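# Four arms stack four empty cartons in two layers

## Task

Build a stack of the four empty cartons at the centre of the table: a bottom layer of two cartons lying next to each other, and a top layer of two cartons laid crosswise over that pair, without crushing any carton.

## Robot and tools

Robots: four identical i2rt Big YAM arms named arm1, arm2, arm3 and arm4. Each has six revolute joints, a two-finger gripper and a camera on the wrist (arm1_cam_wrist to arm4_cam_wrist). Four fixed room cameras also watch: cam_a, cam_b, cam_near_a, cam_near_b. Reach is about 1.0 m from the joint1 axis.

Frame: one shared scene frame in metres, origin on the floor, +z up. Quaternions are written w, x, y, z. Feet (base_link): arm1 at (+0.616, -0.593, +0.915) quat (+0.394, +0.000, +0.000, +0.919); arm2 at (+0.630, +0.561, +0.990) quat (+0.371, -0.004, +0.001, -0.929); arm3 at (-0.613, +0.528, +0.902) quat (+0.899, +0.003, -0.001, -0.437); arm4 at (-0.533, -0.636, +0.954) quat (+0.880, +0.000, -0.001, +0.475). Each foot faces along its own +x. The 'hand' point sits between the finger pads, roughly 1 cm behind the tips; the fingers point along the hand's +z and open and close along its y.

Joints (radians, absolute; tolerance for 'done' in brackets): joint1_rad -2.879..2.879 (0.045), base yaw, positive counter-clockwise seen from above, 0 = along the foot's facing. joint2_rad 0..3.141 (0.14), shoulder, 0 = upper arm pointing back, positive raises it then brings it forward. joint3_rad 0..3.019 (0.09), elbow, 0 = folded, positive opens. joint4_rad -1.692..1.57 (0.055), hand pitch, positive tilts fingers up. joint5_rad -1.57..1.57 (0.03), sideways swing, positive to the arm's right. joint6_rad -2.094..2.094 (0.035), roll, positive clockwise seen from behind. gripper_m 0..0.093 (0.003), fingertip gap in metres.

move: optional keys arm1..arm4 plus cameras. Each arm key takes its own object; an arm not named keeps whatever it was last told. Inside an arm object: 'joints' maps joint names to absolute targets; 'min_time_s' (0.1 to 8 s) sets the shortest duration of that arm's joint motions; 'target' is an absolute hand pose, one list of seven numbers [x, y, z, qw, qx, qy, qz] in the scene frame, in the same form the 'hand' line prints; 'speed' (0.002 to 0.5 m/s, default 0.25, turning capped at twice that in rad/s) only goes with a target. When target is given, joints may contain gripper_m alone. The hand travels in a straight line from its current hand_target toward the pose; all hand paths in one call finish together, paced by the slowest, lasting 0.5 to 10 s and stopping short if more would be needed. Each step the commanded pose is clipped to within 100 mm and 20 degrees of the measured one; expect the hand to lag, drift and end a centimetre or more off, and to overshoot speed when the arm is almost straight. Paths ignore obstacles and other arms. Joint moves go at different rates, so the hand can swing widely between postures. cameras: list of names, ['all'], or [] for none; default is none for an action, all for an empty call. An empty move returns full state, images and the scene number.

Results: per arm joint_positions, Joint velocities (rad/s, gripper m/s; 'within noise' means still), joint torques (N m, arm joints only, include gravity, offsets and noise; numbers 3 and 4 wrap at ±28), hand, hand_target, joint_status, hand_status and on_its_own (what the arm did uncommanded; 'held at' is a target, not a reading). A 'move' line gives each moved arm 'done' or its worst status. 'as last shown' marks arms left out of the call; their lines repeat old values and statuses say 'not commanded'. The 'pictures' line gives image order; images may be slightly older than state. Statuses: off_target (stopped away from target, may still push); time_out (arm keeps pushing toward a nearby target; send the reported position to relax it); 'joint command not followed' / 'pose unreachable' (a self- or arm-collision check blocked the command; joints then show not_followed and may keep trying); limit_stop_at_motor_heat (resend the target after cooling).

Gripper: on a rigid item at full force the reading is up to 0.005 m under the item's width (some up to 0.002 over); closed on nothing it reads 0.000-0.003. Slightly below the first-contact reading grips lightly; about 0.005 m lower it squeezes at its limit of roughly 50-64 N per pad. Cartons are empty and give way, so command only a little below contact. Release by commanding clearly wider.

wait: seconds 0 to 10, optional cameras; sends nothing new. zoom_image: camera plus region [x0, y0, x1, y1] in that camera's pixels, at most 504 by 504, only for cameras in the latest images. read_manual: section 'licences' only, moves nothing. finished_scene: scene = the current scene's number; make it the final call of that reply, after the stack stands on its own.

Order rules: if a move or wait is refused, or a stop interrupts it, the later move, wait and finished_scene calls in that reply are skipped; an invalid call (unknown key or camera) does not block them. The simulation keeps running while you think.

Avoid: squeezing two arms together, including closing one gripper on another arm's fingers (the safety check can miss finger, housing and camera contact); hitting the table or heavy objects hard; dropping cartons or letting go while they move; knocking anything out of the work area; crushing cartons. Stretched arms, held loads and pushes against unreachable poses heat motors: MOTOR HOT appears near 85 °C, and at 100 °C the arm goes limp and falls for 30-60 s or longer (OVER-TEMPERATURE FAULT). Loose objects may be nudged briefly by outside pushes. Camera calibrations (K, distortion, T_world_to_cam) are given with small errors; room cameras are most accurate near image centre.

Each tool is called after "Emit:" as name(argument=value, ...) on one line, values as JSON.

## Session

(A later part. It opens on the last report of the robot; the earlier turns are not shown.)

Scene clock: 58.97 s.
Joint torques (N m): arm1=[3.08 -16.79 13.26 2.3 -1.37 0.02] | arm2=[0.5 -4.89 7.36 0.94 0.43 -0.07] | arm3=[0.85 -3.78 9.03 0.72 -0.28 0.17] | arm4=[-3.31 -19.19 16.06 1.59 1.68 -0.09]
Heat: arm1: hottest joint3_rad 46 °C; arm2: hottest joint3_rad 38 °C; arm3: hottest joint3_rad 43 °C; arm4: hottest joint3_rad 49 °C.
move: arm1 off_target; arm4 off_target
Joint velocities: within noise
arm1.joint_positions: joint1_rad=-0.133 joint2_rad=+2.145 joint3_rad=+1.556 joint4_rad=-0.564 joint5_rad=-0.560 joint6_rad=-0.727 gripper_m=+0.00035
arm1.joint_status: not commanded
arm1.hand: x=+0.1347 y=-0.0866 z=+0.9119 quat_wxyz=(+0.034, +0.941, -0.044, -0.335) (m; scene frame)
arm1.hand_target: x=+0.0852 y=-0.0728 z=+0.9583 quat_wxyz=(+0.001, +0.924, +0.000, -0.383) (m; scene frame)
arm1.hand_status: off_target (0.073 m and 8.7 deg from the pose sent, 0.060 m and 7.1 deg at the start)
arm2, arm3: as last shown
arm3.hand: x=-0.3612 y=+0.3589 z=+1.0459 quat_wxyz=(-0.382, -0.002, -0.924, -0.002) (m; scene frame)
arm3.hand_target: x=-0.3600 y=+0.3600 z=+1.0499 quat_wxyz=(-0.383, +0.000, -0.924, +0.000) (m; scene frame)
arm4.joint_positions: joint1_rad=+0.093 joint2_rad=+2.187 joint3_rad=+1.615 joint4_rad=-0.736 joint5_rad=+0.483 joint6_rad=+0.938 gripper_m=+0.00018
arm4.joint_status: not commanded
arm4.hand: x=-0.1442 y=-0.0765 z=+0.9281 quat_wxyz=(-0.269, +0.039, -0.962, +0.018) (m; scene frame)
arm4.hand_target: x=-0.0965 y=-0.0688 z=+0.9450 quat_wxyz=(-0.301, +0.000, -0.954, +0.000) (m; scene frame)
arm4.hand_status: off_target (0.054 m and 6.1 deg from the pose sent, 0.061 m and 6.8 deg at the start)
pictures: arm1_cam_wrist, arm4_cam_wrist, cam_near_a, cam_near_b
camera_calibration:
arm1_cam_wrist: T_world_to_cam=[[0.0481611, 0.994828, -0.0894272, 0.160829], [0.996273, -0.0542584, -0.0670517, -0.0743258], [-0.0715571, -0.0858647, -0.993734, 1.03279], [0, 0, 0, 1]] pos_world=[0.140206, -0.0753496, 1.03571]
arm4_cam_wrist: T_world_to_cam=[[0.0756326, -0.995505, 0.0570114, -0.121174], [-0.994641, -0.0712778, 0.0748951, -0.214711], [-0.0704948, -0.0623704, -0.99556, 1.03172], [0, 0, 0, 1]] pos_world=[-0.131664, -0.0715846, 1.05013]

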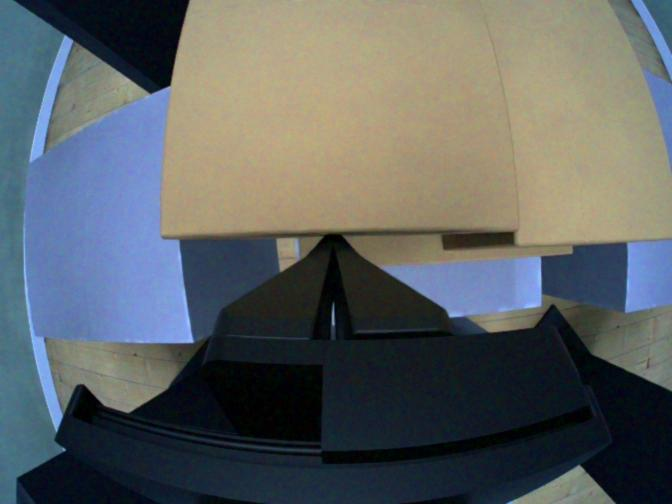

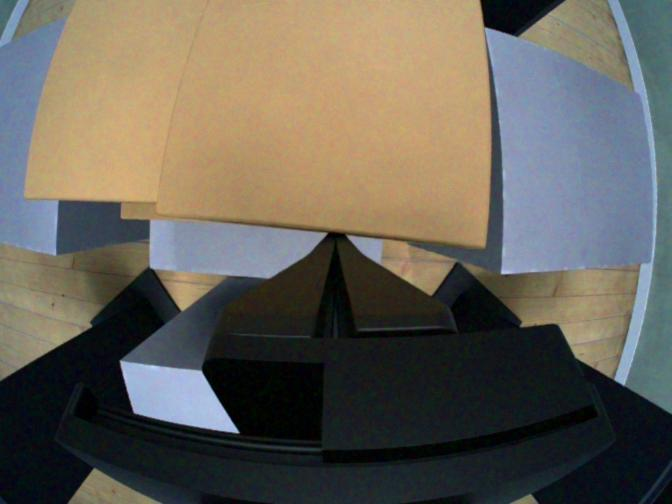

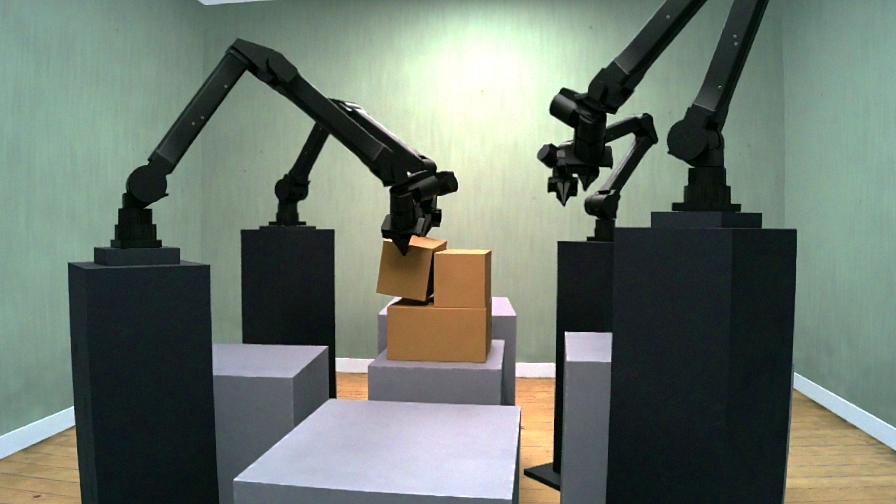

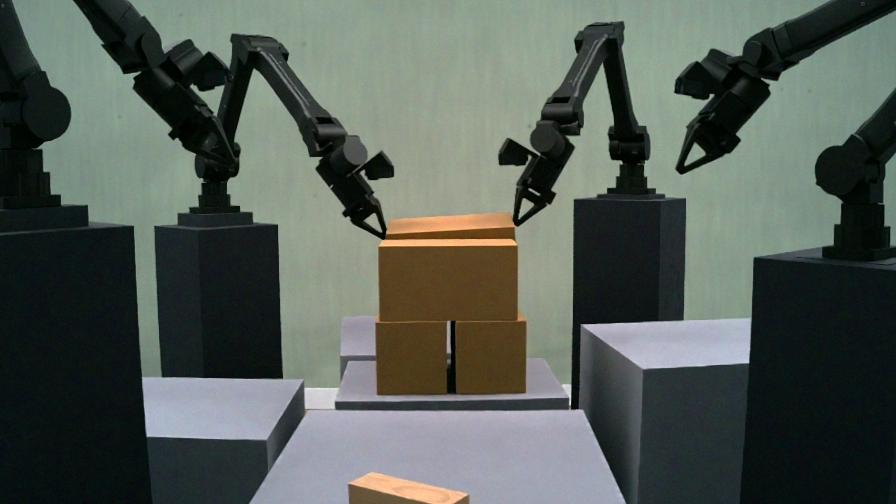

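Emit:
move(arm1={"target":[0.080,-0.068,0.940,0,0.9239,0,-0.3827],"speed":0.05}, arm4={"target":[-0.094,-0.074,0.912,0.3007,0,0.9537,0],"speed":0.05}, cameras=["arm1_cam_wrist","arm4_cam_wrist","cam_near_b","cam_near_a"])

Emit:
zoom_image(camera="cam_near_a", region=[370, 220, 530, 380])

Emit:
zoom_image(camera="cam_near_b", region=[340, 200, 560, 410])

Scene clock: 63.27 s.
Joint torques (N m): arm1=[3.43 -17.2 12.15 2.99 -1.34 0.04] | arm2=[1.08 -4.54 7.38 0.69 0.34 -0.06] | arm3=[0.79 -3.78 9.03 0.75 -0.28 0.17] | arm4=[-3.9 -19.78 12.19 1.94 1.61 -0.18]
Heat: arm1: hottest joint3_rad 48 °C; arm2: hottest joint3_rad 38 °C; arm3: hottest joint3_rad 44 °C; arm4: hottest joint3_rad 50 °C.
move: arm1 off_target; arm4 off_target
Joint velocities: within noise
arm1.joint_positions: joint1_rad=-0.135 joint2_rad=+2.165 joint3_rad=+1.556 joint4_rad=-0.552 joint5_rad=-0.561 joint6_rad=-0.728 gripper_m=+0.00035
arm1.joint_status: not commanded
arm1.hand: x=+0.1361 y=-0.0859 z=+0.8994 quat_wxyz=(+0.037, +0.941, -0.046, -0.332) (m; scene frame)
arm1.hand_target: x=+0.0850 y=-0.0746 z=+0.9435 quat_wxyz=(+0.001, +0.924, +0.001, -0.383) (m; scene frame)
arm1.hand_status: off_target (0.072 m and 9.1 deg from the pose sent, 0.064 m and 8.7 deg at the start)
arm2, arm3: as last shown
arm4.joint_positions: joint1_rad=+0.097 joint2_rad=+2.220 joint3_rad=+1.615 joint4_rad=-0.671 joint5_rad=+0.482 joint6_rad=+0.938 gripper_m=+0.00018
arm4.joint_status: not commanded
arm4.hand: x=-0.1423 y=-0.0671 z=+0.9105 quat_wxyz=(-0.277, +0.037, -0.960, +0.003) (m; scene frame)
arm4.hand_target: x=-0.0963 y=-0.0772 z=+0.9131 quat_wxyz=(-0.301, +0.000, -0.954, +0.001) (m; scene frame)
arm4.hand_status: off_target (0.049 m and 5.1 deg from the pose sent, 0.053 m and 6.1 deg at the start)
pictures: arm1_cam_wrist, arm4_cam_wrist, cam_near_a, cam_near_b
camera_calibration:
arm1_cam_wrist: T_world_to_cam=[[0.0501248, 0.994148, -0.0956944, 0.164176], [0.996489, -0.0562152, -0.0620454, -0.081176], [-0.0670618, -0.0922484, -0.993475, 1.0192], [0, 0, 0, 1]] pos_world=[0.141011, -0.0737593, 1.02322]
arm4_cam_wrist: T_world_to_cam=[[0.0790276, -0.996443, 0.0292697, -0.0852138], [-0.995306, -0.077224, 0.0583331, -0.196318], [-0.0558653, -0.0337422, -0.997868, 1.02108], [0, 0, 0, 1]] pos_world=[-0.131619, -0.0656177, 1.03285]

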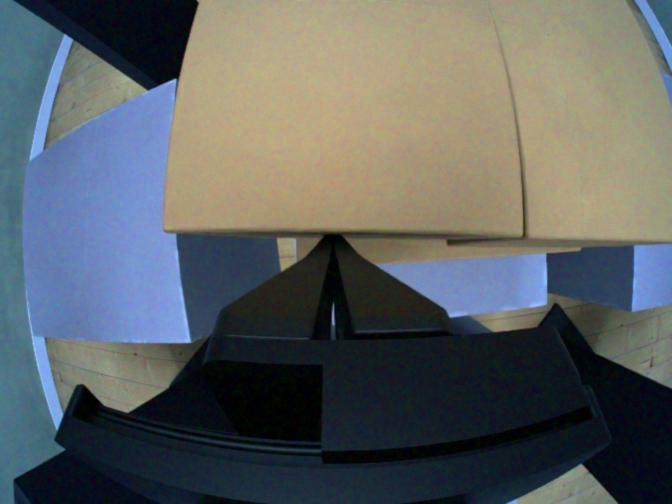

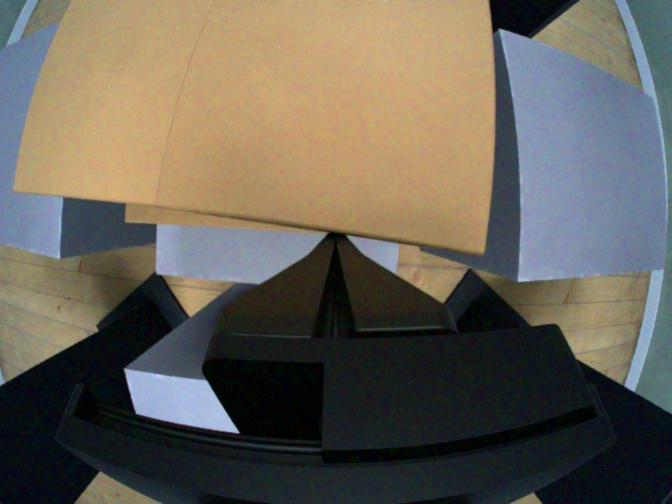

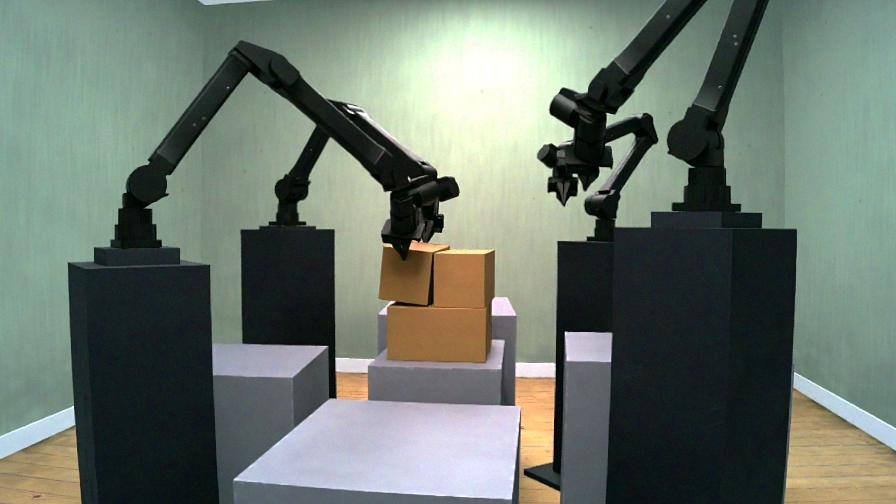

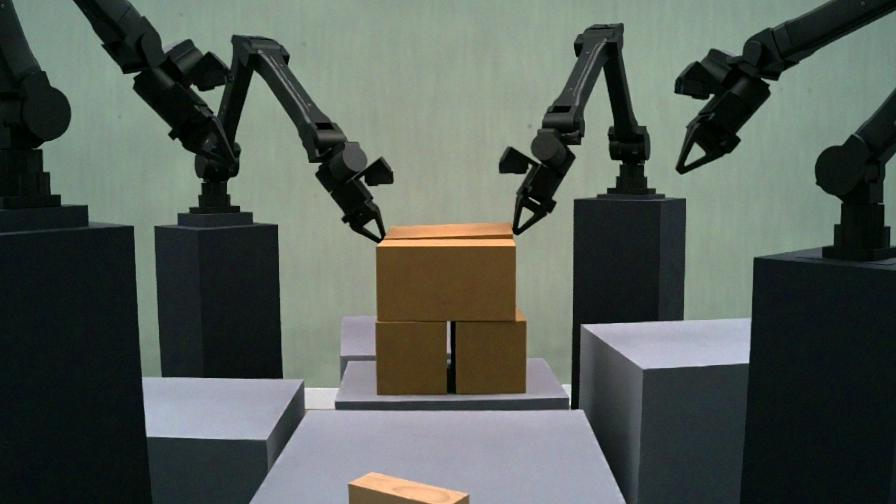

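Scaled by 3.150 from the camera's 896x504 image, which has a finer 1280x720 frame.

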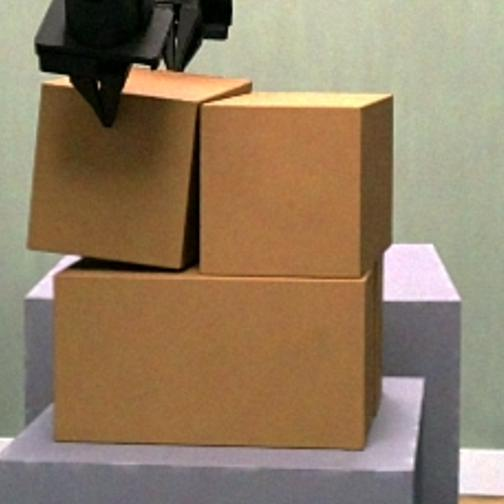

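Scaled by 2.291 from the camera's 896x504 image, which has a finer 1280x720 frame.

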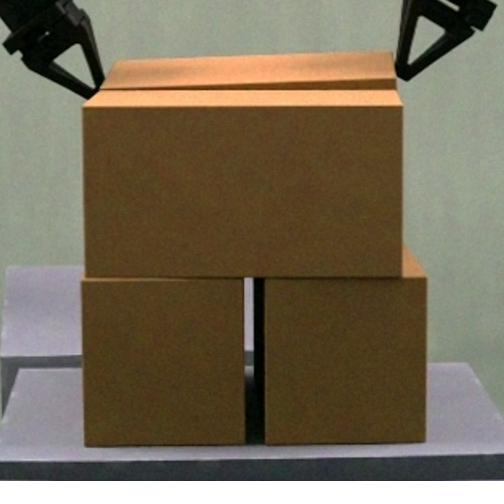

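Emit:
move(arm4={"target":[-0.094,-0.088,0.895,0.3007,0,0.9537,0],"speed":0.04}, cameras=["cam_near_a","cam_near_b"])

Emit:
zoom_image(camera="cam_near_a", region=[370, 220, 530, 380])

Emit:
zoom_image(camera="cam_near_b", region=[340, 200, 560, 410])

Scene clock: 67.60 s.
Joint torques (N m): arm1=[3.66 -17.14 12.16 2.99 -1.34 0.04] | arm2=[0.15 -4.72 7.46 1.13 0.35 -0.03] | arm3=[0.85 -3.84 9.02 0.69 -0.28 0.17] | arm4=[-4.78 -19.43 8.99 2.04 1.69 -0.25]
Heat: arm1: hottest joint3_rad 50 °C; arm2: hottest joint3_rad 38 °C; arm3: hottest joint3_rad 44 °C; arm4: hottest joint3_rad 49 °C.
move: arm4 off_target
Joint velocities: within noise
arm1.joint_positions: joint1_rad=-0.138 joint2_rad=+2.165 joint3_rad=+1.556 joint4_rad=-0.552 joint5_rad=-0.561 joint6_rad=-0.728 gripper_m=+0.00035
arm1.joint_status: not commanded
arm1.hand: x=+0.1374 y=-0.0847 z=+0.8994 quat_wxyz=(+0.036, +0.941, -0.047, -0.332) (m; scene frame)
arm1.hand_target: x=+0.0851 y=-0.0745 z=+0.9435 quat_wxyz=(+0.001, +0.924, +0.000, -0.383) (m; scene frame)
arm1.hand_status: not commanded
arm2, arm3: as last shown
arm4.joint_positions: joint1_rad=+0.098 joint2_rad=+2.221 joint3_rad=+1.600 joint4_rad=-0.612 joint5_rad=+0.476 joint6_rad=+0.937 gripper_m=+0.00018
arm4.joint_status: not commanded
arm4.hand: x=-0.1408 y=-0.0609 z=+0.9080 quat_wxyz=(-0.284, +0.033, -0.958, -0.016) (m; scene frame)
arm4.hand_target: x=-0.0973 y=-0.0900 z=+0.8959 quat_wxyz=(-0.300, +0.000, -0.954, +0.001) (m; scene frame)
arm4.hand_status: off_target (0.056 m and 4.6 deg from the pose sent, 0.055 m and 5.1 deg at the start)
pictures: cam_near_a, cam_near_b

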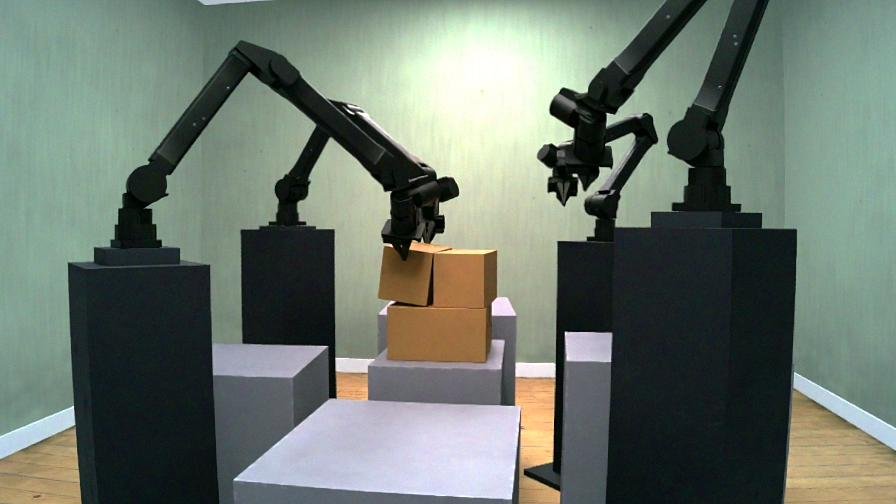

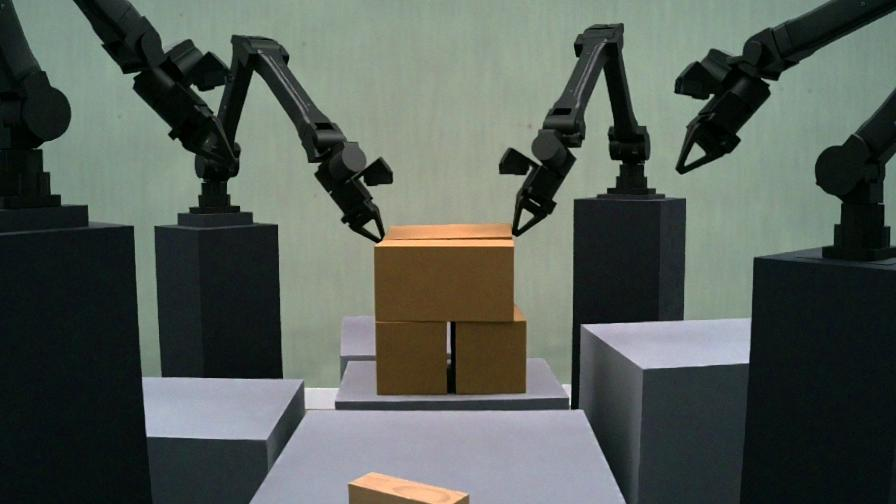

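Scaled by 3.150 from the camera's 896x504 image, which has a finer 1280x720 frame.

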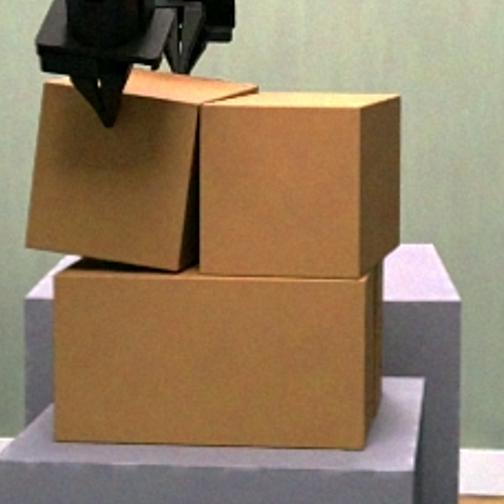

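Scaled by 2.291 from the camera's 896x504 image, which has a finer 1280x720 frame.

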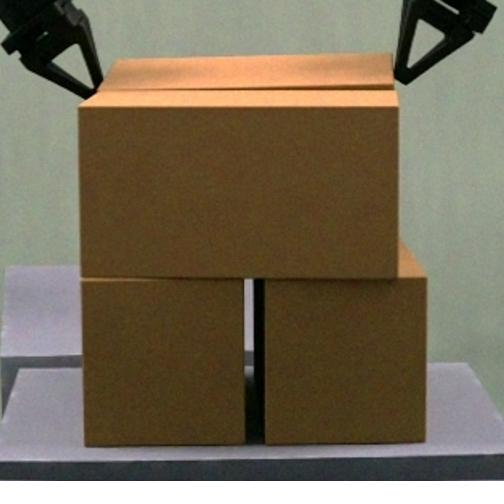

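Emit:
move(arm4={"target":[-0.094,-0.102,0.880,0.3007,0,0.9537,0],"speed":0.03}, cameras=["cam_near_a","cam_near_b"])

Emit:
zoom_image(camera="cam_near_a", region=[370, 220, 530, 380])

Emit:
zoom_image(camera="cam_near_b", region=[340, 200, 560, 410])

Scene clock: 71.03 s.
Joint torques (N m): arm1=[3.66 -17.14 12.18 2.62 -1.19 0.04] | arm2=[1.08 -4.78 7.06 1.01 0.36 -0.06] | arm3=[0.91 -3.84 9.03 0.7 -0.28 0.17] | arm4=[-5.66 -19.49 8.54 1.92 1.4 -0.3]
Heat: arm1: hottest joint3_rad 51 °C; arm2: hottest joint3_rad 38 °C; arm3: hottest joint3_rad 45 °C; arm4: hottest joint3_rad 49 °C.
move: arm4 off_target
Joint velocities: within noise
arm1, arm2, arm3: as last shown
arm1.joint_positions: joint1_rad=-0.138 joint2_rad=+2.165 joint3_rad=+1.556 joint4_rad=-0.542 joint5_rad=-0.565 joint6_rad=-0.728 gripper_m=+0.00035
arm1.hand: x=+0.1358 y=-0.0834 z=+0.9007 quat_wxyz=(+0.034, +0.940, -0.045, -0.337) (m; scene frame)
arm4.joint_positions: joint1_rad=+0.098 joint2_rad=+2.221 joint3_rad=+1.547 joint4_rad=-0.552 joint5_rad=+0.480 joint6_rad=+0.928 gripper_m=+0.00018
arm4.joint_status: not commanded
arm4.hand: x=-0.1451 y=-0.0708 z=+0.8928 quat_wxyz=(-0.288, +0.036, -0.957, -0.017) (m; scene frame)
arm4.hand_target: x=-0.0980 y=-0.1043 z=+0.8809 quat_wxyz=(-0.300, +0.000, -0.954, +0.001) (m; scene frame)
arm4.hand_status: off_target (0.061 m and 4.8 deg from the pose sent, 0.068 m and 4.6 deg at the start)
pictures: cam_near_a, cam_near_b

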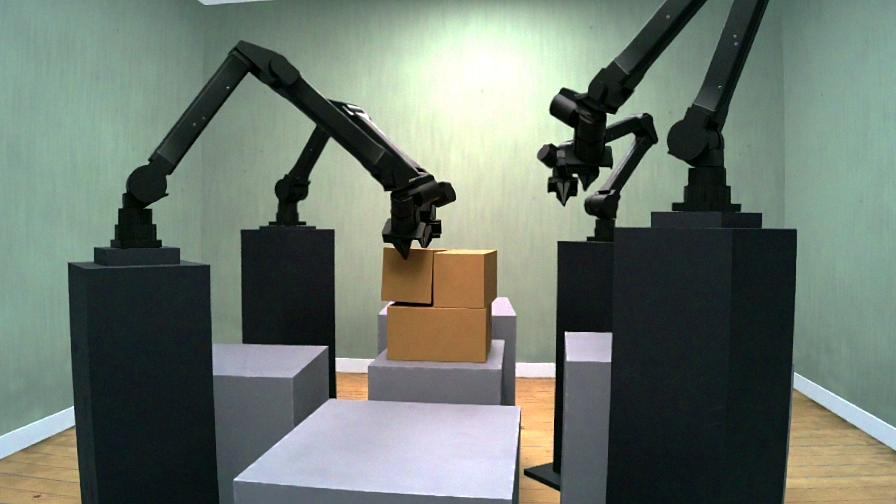

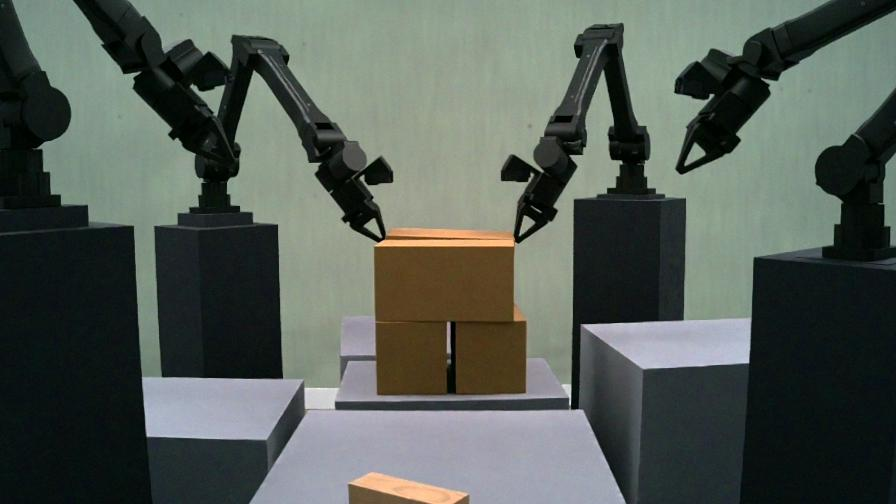

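Scaled by 3.150 from the camera's 896x504 image, which has a finer 1280x720 frame.

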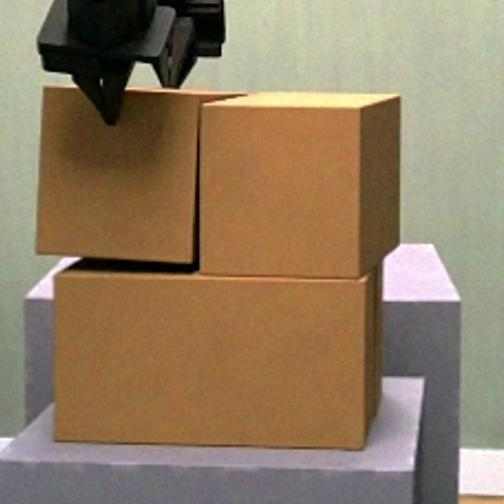

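Scaled by 2.291 from the camera's 896x504 image, which has a finer 1280x720 frame.

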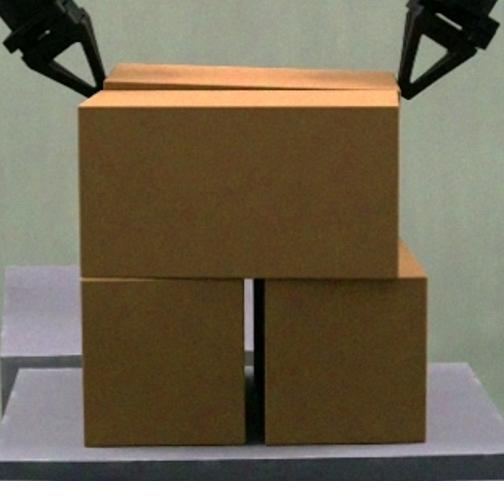

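Emit:
move(arm1={"target":[0.083,-0.075,0.922,0,0.9239,0,-0.3827],"speed":0.04}, arm4={"target":[-0.096,-0.103,0.872,0.3007,0,0.9537,0],"speed":0.04}, cameras=["cam_near_a","cam_near_b"])

Emit:
zoom_image(camera="cam_near_a", region=[370, 220, 530, 380])

Emit:
zoom_image(camera="cam_near_b", region=[340, 200, 560, 410])

Scene clock: 72.97 s.
Joint torques (N m): arm1=[4.25 -16.26 10.14 3.04 -1.2 0.07] | arm2=[0.38 -5.19 7.15 0.9 0.28 -0.06] | arm3=[0.91 -3.84 9.03 0.73 -0.27 0.17] | arm4=[-5.36 -18.55 8.51 2.17 1.48 -0.25]
Heat: arm1: hottest joint3_rad 52 °C; arm2: hottest joint3_rad 38 °C; arm3: hottest joint3_rad 45 °C; arm4: hottest joint3_rad 49 °C.
move: arm1 off_target; arm4 off_target
Joint velocities: within noise
arm1.joint_positions: joint1_rad=-0.141 joint2_rad=+2.169 joint3_rad=+1.556 joint4_rad=-0.504 joint5_rad=-0.563 joint6_rad=-0.728 gripper_m=+0.00035
arm1.joint_status: not commanded
arm1.hand: x=+0.1334 y=-0.0763 z=+0.9012 quat_wxyz=(+0.020, +0.937, -0.042, -0.346) (m; scene frame)
arm1.hand_target: x=+0.0862 y=-0.0792 z=+0.9241 quat_wxyz=(+0.001, +0.924, +0.000, -0.383) (m; scene frame)
arm1.hand_status: off_target (0.055 m and 7.0 deg from the pose sent, 0.057 m and 8.5 deg at the start)
arm2, arm3: as last shown
arm4.joint_positions: joint1_rad=+0.098 joint2_rad=+2.221 joint3_rad=+1.537 joint4_rad=-0.541 joint5_rad=+0.479 joint6_rad=+0.928 gripper_m=+0.00018
arm4.joint_status: not commanded
arm4.hand: x=-0.1462 y=-0.0724 z=+0.8898 quat_wxyz=(-0.288, +0.036, -0.957, -0.018) (m; scene frame)
arm4.hand_target: x=-0.1001 y=-0.1055 z=+0.8734 quat_wxyz=(-0.300, +0.000, -0.954, +0.001) (m; scene frame)
arm4.hand_status: off_target (0.061 m and 4.8 deg from the pose sent, 0.062 m and 4.8 deg at the start)
pictures: cam_near_a, cam_near_b

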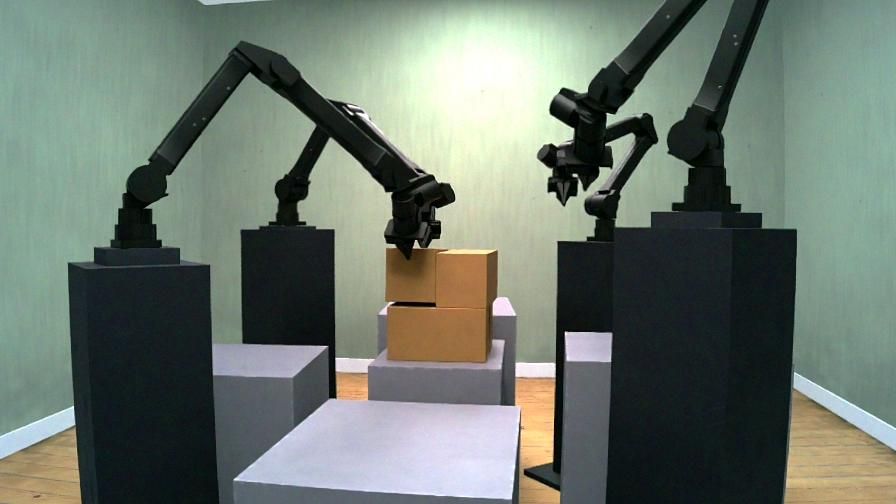

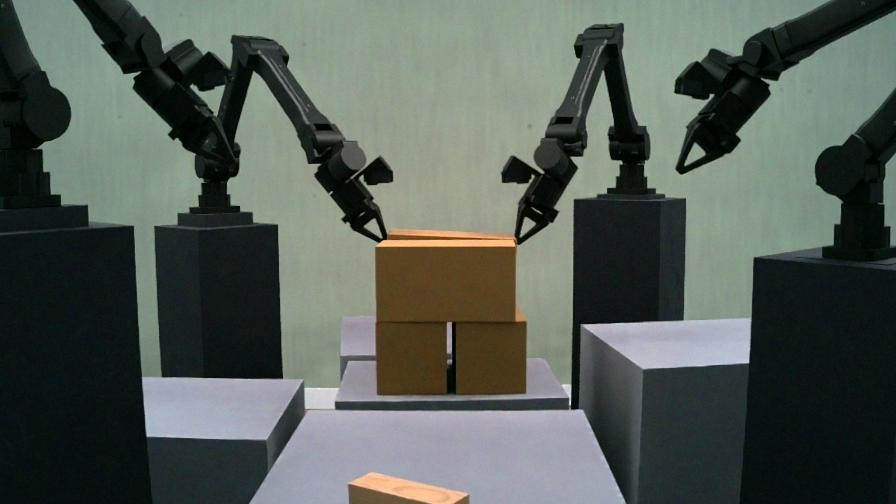

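Scaled by 3.150 from the camera's 896x504 image, which has a finer 1280x720 frame.

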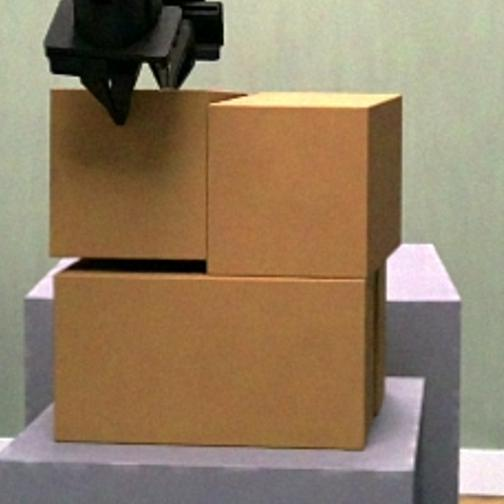

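Scaled by 2.291 from the camera's 896x504 image, which has a finer 1280x720 frame.

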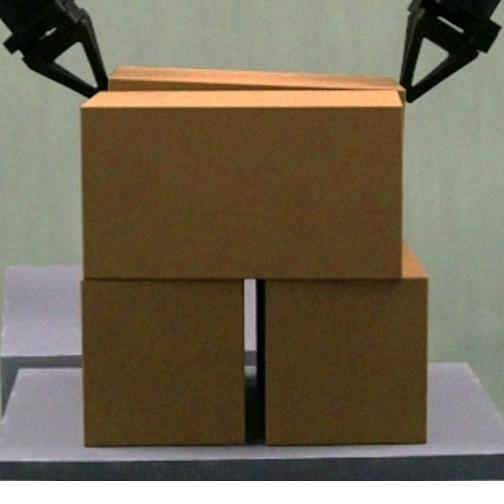

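Emit:
move(arm1={"target":[0.086,-0.088,0.905,0,0.9239,0,-0.3827],"speed":0.03}, cameras=["cam_near_a","cam_near_b"])

Emit:
zoom_image(camera="cam_near_a", region=[370, 220, 530, 380])

Emit:
zoom_image(camera="cam_near_b", region=[340, 200, 560, 410])

Scene clock: 74.83 s.
Joint torques (N m): arm1=[5.19 -16.15 7.6 3.07 -1.26 0.14] | arm2=[0.91 -4.95 7.19 0.98 0.35 -0.04] | arm3=[0.79 -3.78 9.03 0.73 -0.28 0.17] | arm4=[-5.25 -18.78 8.55 2.21 1.58 -0.27]
Heat: arm1: hottest joint3_rad 52 °C; arm2: hottest joint3_rad 38 °C; arm3: hottest joint3_rad 45 °C; arm4: hottest joint3_rad 48 °C.
move: arm1 off_target
Joint velocities: within noise
arm1.joint_positions: joint1_rad=-0.144 joint2_rad=+2.171 joint3_rad=+1.542 joint4_rad=-0.446 joint5_rad=-0.556 joint6_rad=-0.728 gripper_m=+0.00035
arm1.joint_status: not commanded
arm1.hand: x=+0.1327 y=-0.0697 z=+0.8993 quat_wxyz=(+0.002, +0.934, -0.038, -0.356) (m; scene frame)
arm1.hand_target: x=+0.0888 y=-0.0906 z=+0.9062 quat_wxyz=(+0.001, +0.924, +0.000, -0.383) (m; scene frame)
arm1.hand_status: off_target (0.051 m and 5.5 deg from the pose sent, 0.049 m and 7.0 deg at the start)
arm2, arm3, arm4: as last shown
arm4.joint_positions: joint1_rad=+0.098 joint2_rad=+2.221 joint3_rad=+1.537 joint4_rad=-0.541 joint5_rad=+0.476 joint6_rad=+0.928 gripper_m=+0.00018
arm4.hand: x=-0.1466 y=-0.0722 z=+0.8896 quat_wxyz=(-0.286, +0.036, -0.957, -0.018) (m; scene frame)
pictures: cam_near_a, cam_near_b

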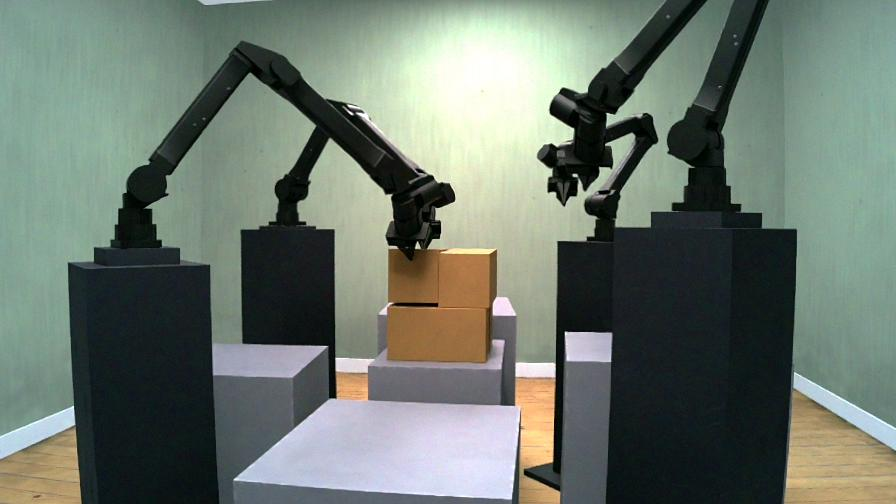

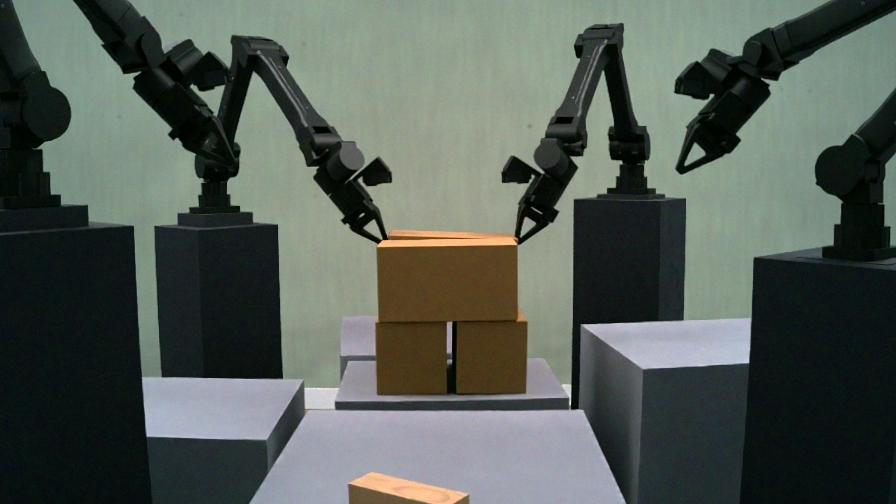

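Scaled by 3.150 from the camera's 896x504 image, which has a finer 1280x720 frame.

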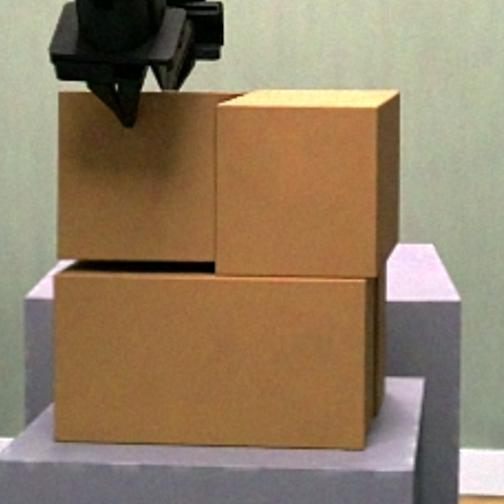

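Scaled by 2.291 from the camera's 896x504 image, which has a finer 1280x720 frame.

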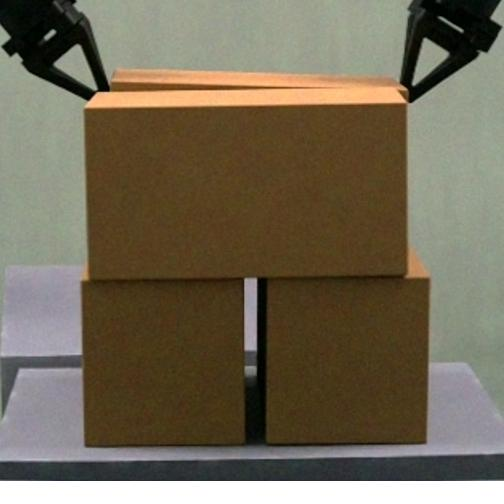

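Emit:
move(arm1={"target":[0.088,-0.110,0.888,0,0.9239,0,-0.3827],"speed":0.03}, cameras=["cam_near_a","cam_near_b"])

Emit:
zoom_image(camera="cam_near_a", region=[370, 220, 530, 380])

Emit:
zoom_image(camera="cam_near_b", region=[340, 200, 560, 410])

Scene clock: 78.20 s.
Joint torques (N m): arm1=[6.77 -16.62 6.2 2.43 -0.84 0.16] | arm2=[0.62 -4.84 7.24 1.14 0.34 -0.04] | arm3=[0.79 -3.84 9.05 0.72 -0.28 0.18] | arm4=[-5.42 -18.73 8.59 1.81 1.37 -0.26]
Heat: arm1: hottest joint3_rad 51 °C; arm2: hottest joint3_rad 38 °C; arm3: hottest joint3_rad 45 °C; arm4: hottest joint3_rad 48 °C.
move: arm1 off_target
Joint velocities: within noise
arm1.joint_positions: joint1_rad=-0.144 joint2_rad=+2.171 joint3_rad=+1.479 joint4_rad=-0.347 joint5_rad=-0.558 joint6_rad=-0.710 gripper_m=+0.00035
arm1.joint_status: not commanded
arm1.hand: x=+0.1368 y=-0.0763 z=+0.8845 quat_wxyz=(-0.007, +0.929, -0.041, -0.367) (m; scene frame)
arm1.hand_target: x=+0.0914 y=-0.1119 z=+0.8886 quat_wxyz=(+0.001, +0.924, +0.000, -0.383) (m; scene frame)
arm1.hand_status: off_target (0.059 m and 5.1 deg from the pose sent, 0.061 m and 5.5 deg at the start)
arm2, arm3, arm4: as last shown
arm4.joint_positions: joint1_rad=+0.096 joint2_rad=+2.222 joint3_rad=+1.537 joint4_rad=-0.531 joint5_rad=+0.482 joint6_rad=+0.928 gripper_m=+0.00018
arm4.hand: x=-0.1441 y=-0.0717 z=+0.8899 quat_wxyz=(-0.291, +0.034, -0.956, -0.020) (m; scene frame)
pictures: cam_near_a, cam_near_b

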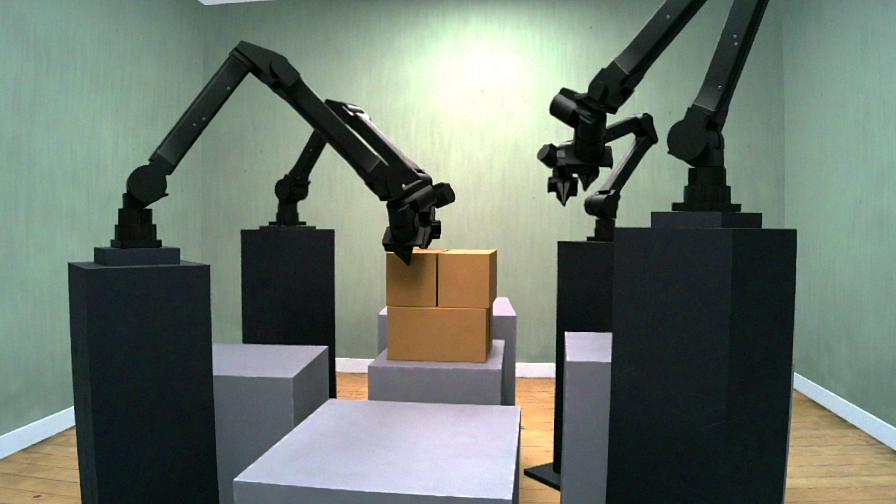

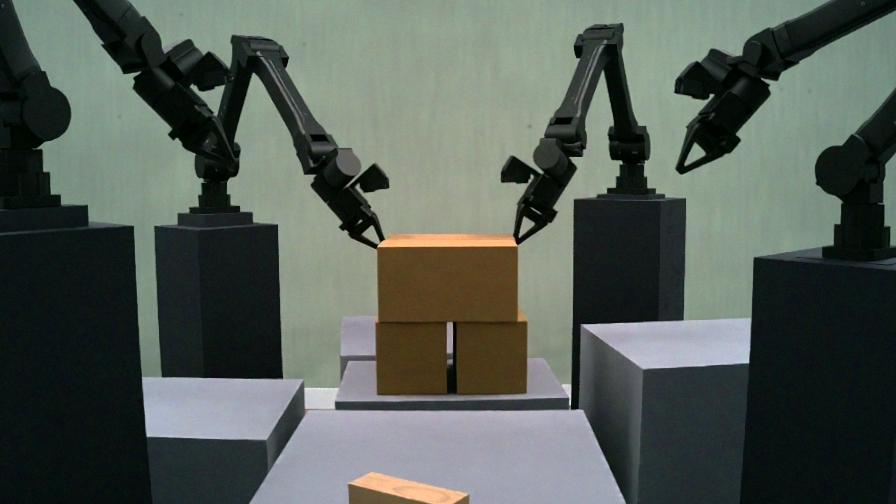

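Scaled by 3.150 from the camera's 896x504 image, which has a finer 1280x720 frame.

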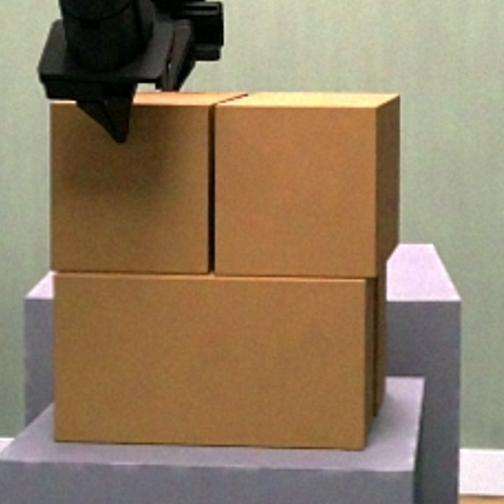

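Scaled by 2.291 from the camera's 896x504 image, which has a finer 1280x720 frame.

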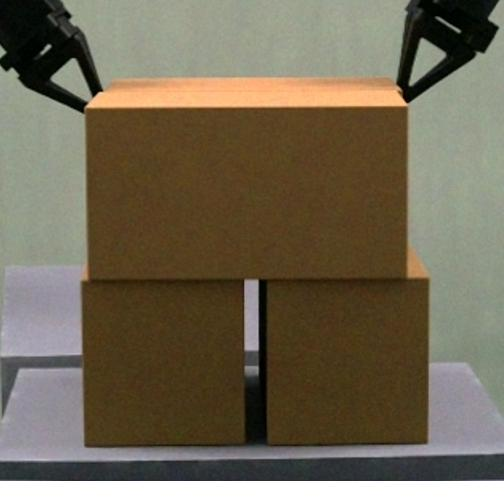

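Emit:
move(arm1={"target":[0.112,-0.068,0.886,0,0.9239,0,-0.3827],"speed":0.05}, arm4={"target":[-0.124,-0.066,0.872,0.3007,0,0.9537,0],"speed":0.05}, cameras=["cam_near_a","cam_near_b"])

Emit:
zoom_image(camera="cam_near_a", region=[370, 220, 530, 380])

Emit:
zoom_image(camera="cam_near_b", region=[340, 200, 560, 410])

Scene clock: 80.43 s.
Joint torques (N m): arm1=[1.26 -14.92 10.58 1.02 -0.75 0.03] | arm2=[0.44 -4.31 7.3 0.99 0.35 -0.05] | arm3=[0.79 -3.78 9.05 0.75 -0.28 0.17] | arm4=[-1.26 -18.37 13.72 0.73 1.04 -0.11]
Heat: arm1: hottest joint3_rad 50 °C; arm2: hottest joint3_rad 38 °C; arm3: hottest joint3_rad 46 °C; arm4: hottest joint3_rad 48 °C.
move: arm1 off_target; arm4 off_target
Joint velocities: within noise
arm1.joint_positions: joint1_rad=-0.149 joint2_rad=+2.192 joint3_rad=+1.503 joint4_rad=-0.387 joint5_rad=-0.595 joint6_rad=-0.764 gripper_m=+0.00035
arm1.joint_status: not commanded
arm1.hand: x=+0.1363 y=-0.0791 z=+0.8787 quat_wxyz=(+0.008, +0.929, -0.019, -0.368) (m; scene frame)
arm1.hand_target: x=+0.1132 y=-0.0696 z=+0.8866 quat_wxyz=(+0.000, +0.924, +0.000, -0.383) (m; scene frame)
arm1.hand_status: off_target (0.028 m and 2.9 deg from the pose sent, 0.026 m and 5.1 deg at the start)
arm2.joint_positions: joint1_rad=+0.181 joint2_rad=+1.175 joint3_rad=+0.418 joint4_rad=-0.286 joint5_rad=+0.604 joint6_rad=+0.775 gripper_m=+0.00036
arm2.joint_status: not commanded
arm2.hand: x=+0.3583 y=+0.3571 z=+1.0486 quat_wxyz=(-0.001, -0.924, +0.001, +0.383) (m; scene frame)
arm2.hand_target: x=+0.3600 y=+0.3600 z=+1.0498 quat_wxyz=(+0.000, -0.924, +0.000, +0.383) (m; scene frame)
arm2.hand_status: not commanded
arm3.joint_positions: joint1_rad=-0.005 joint2_rad=+0.817 joint3_rad=+0.491 joint4_rad=-0.698 joint5_rad=-0.587 joint6_rad=-0.739 gripper_m=+0.00059
arm3.joint_status: not commanded
arm3.hand: x=-0.3612 y=+0.3589 z=+1.0459 quat_wxyz=(-0.382, -0.002, -0.924, -0.002) (m; scene frame)
arm3.hand_target: x=-0.3600 y=+0.3600 z=+1.0499 quat_wxyz=(-0.383, +0.000, -0.924, +0.000) (m; scene frame)
arm3.hand_status: not commanded
arm4.joint_positions: joint1_rad=+0.102 joint2_rad=+2.260 joint3_rad=+1.565 joint4_rad=-0.582 joint5_rad=+0.512 joint6_rad=+0.979 gripper_m=+0.00018
arm4.joint_status: not commanded
arm4.hand: x=-0.1463 y=-0.0775 z=+0.8739 quat_wxyz=(-0.288, +0.017, -0.957, +0.005) (m; scene frame)
arm4.hand_target: x=-0.1247 y=-0.0676 z=+0.8727 quat_wxyz=(-0.301, +0.000, -0.954, -0.001) (m; scene frame)
arm4.hand_status: off_target (0.025 m and 2.5 deg from the pose sent, 0.027 m and 4.7 deg at the start)
pictures: cam_near_a, cam_near_b

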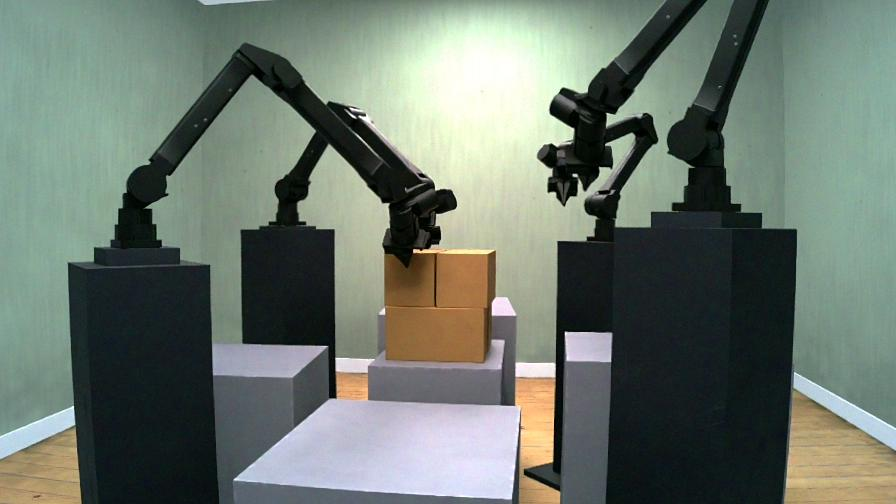

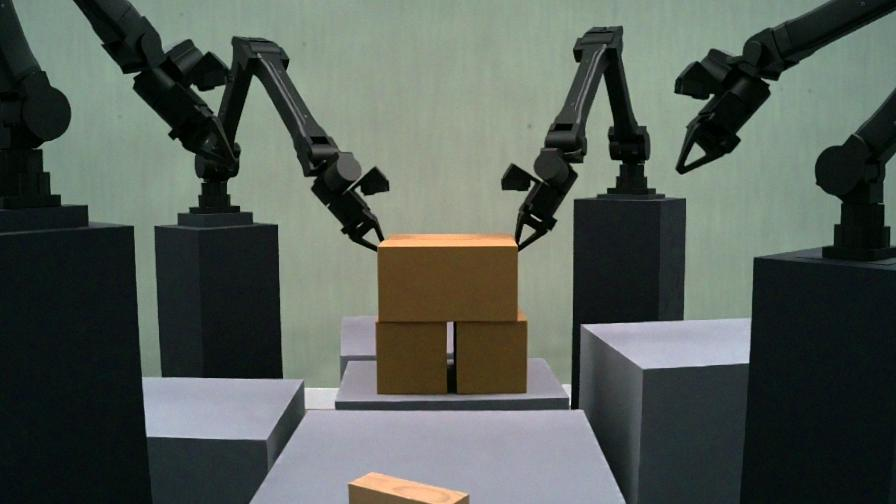

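Scaled by 3.150 from the camera's 896x504 image, which has a finer 1280x720 frame.

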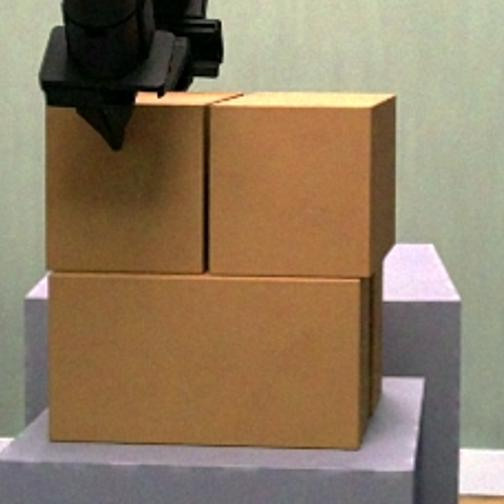

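Scaled by 2.291 from the camera's 896x504 image, which has a finer 1280x720 frame.

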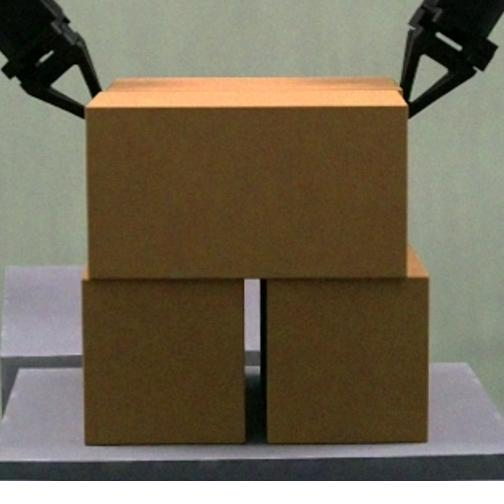

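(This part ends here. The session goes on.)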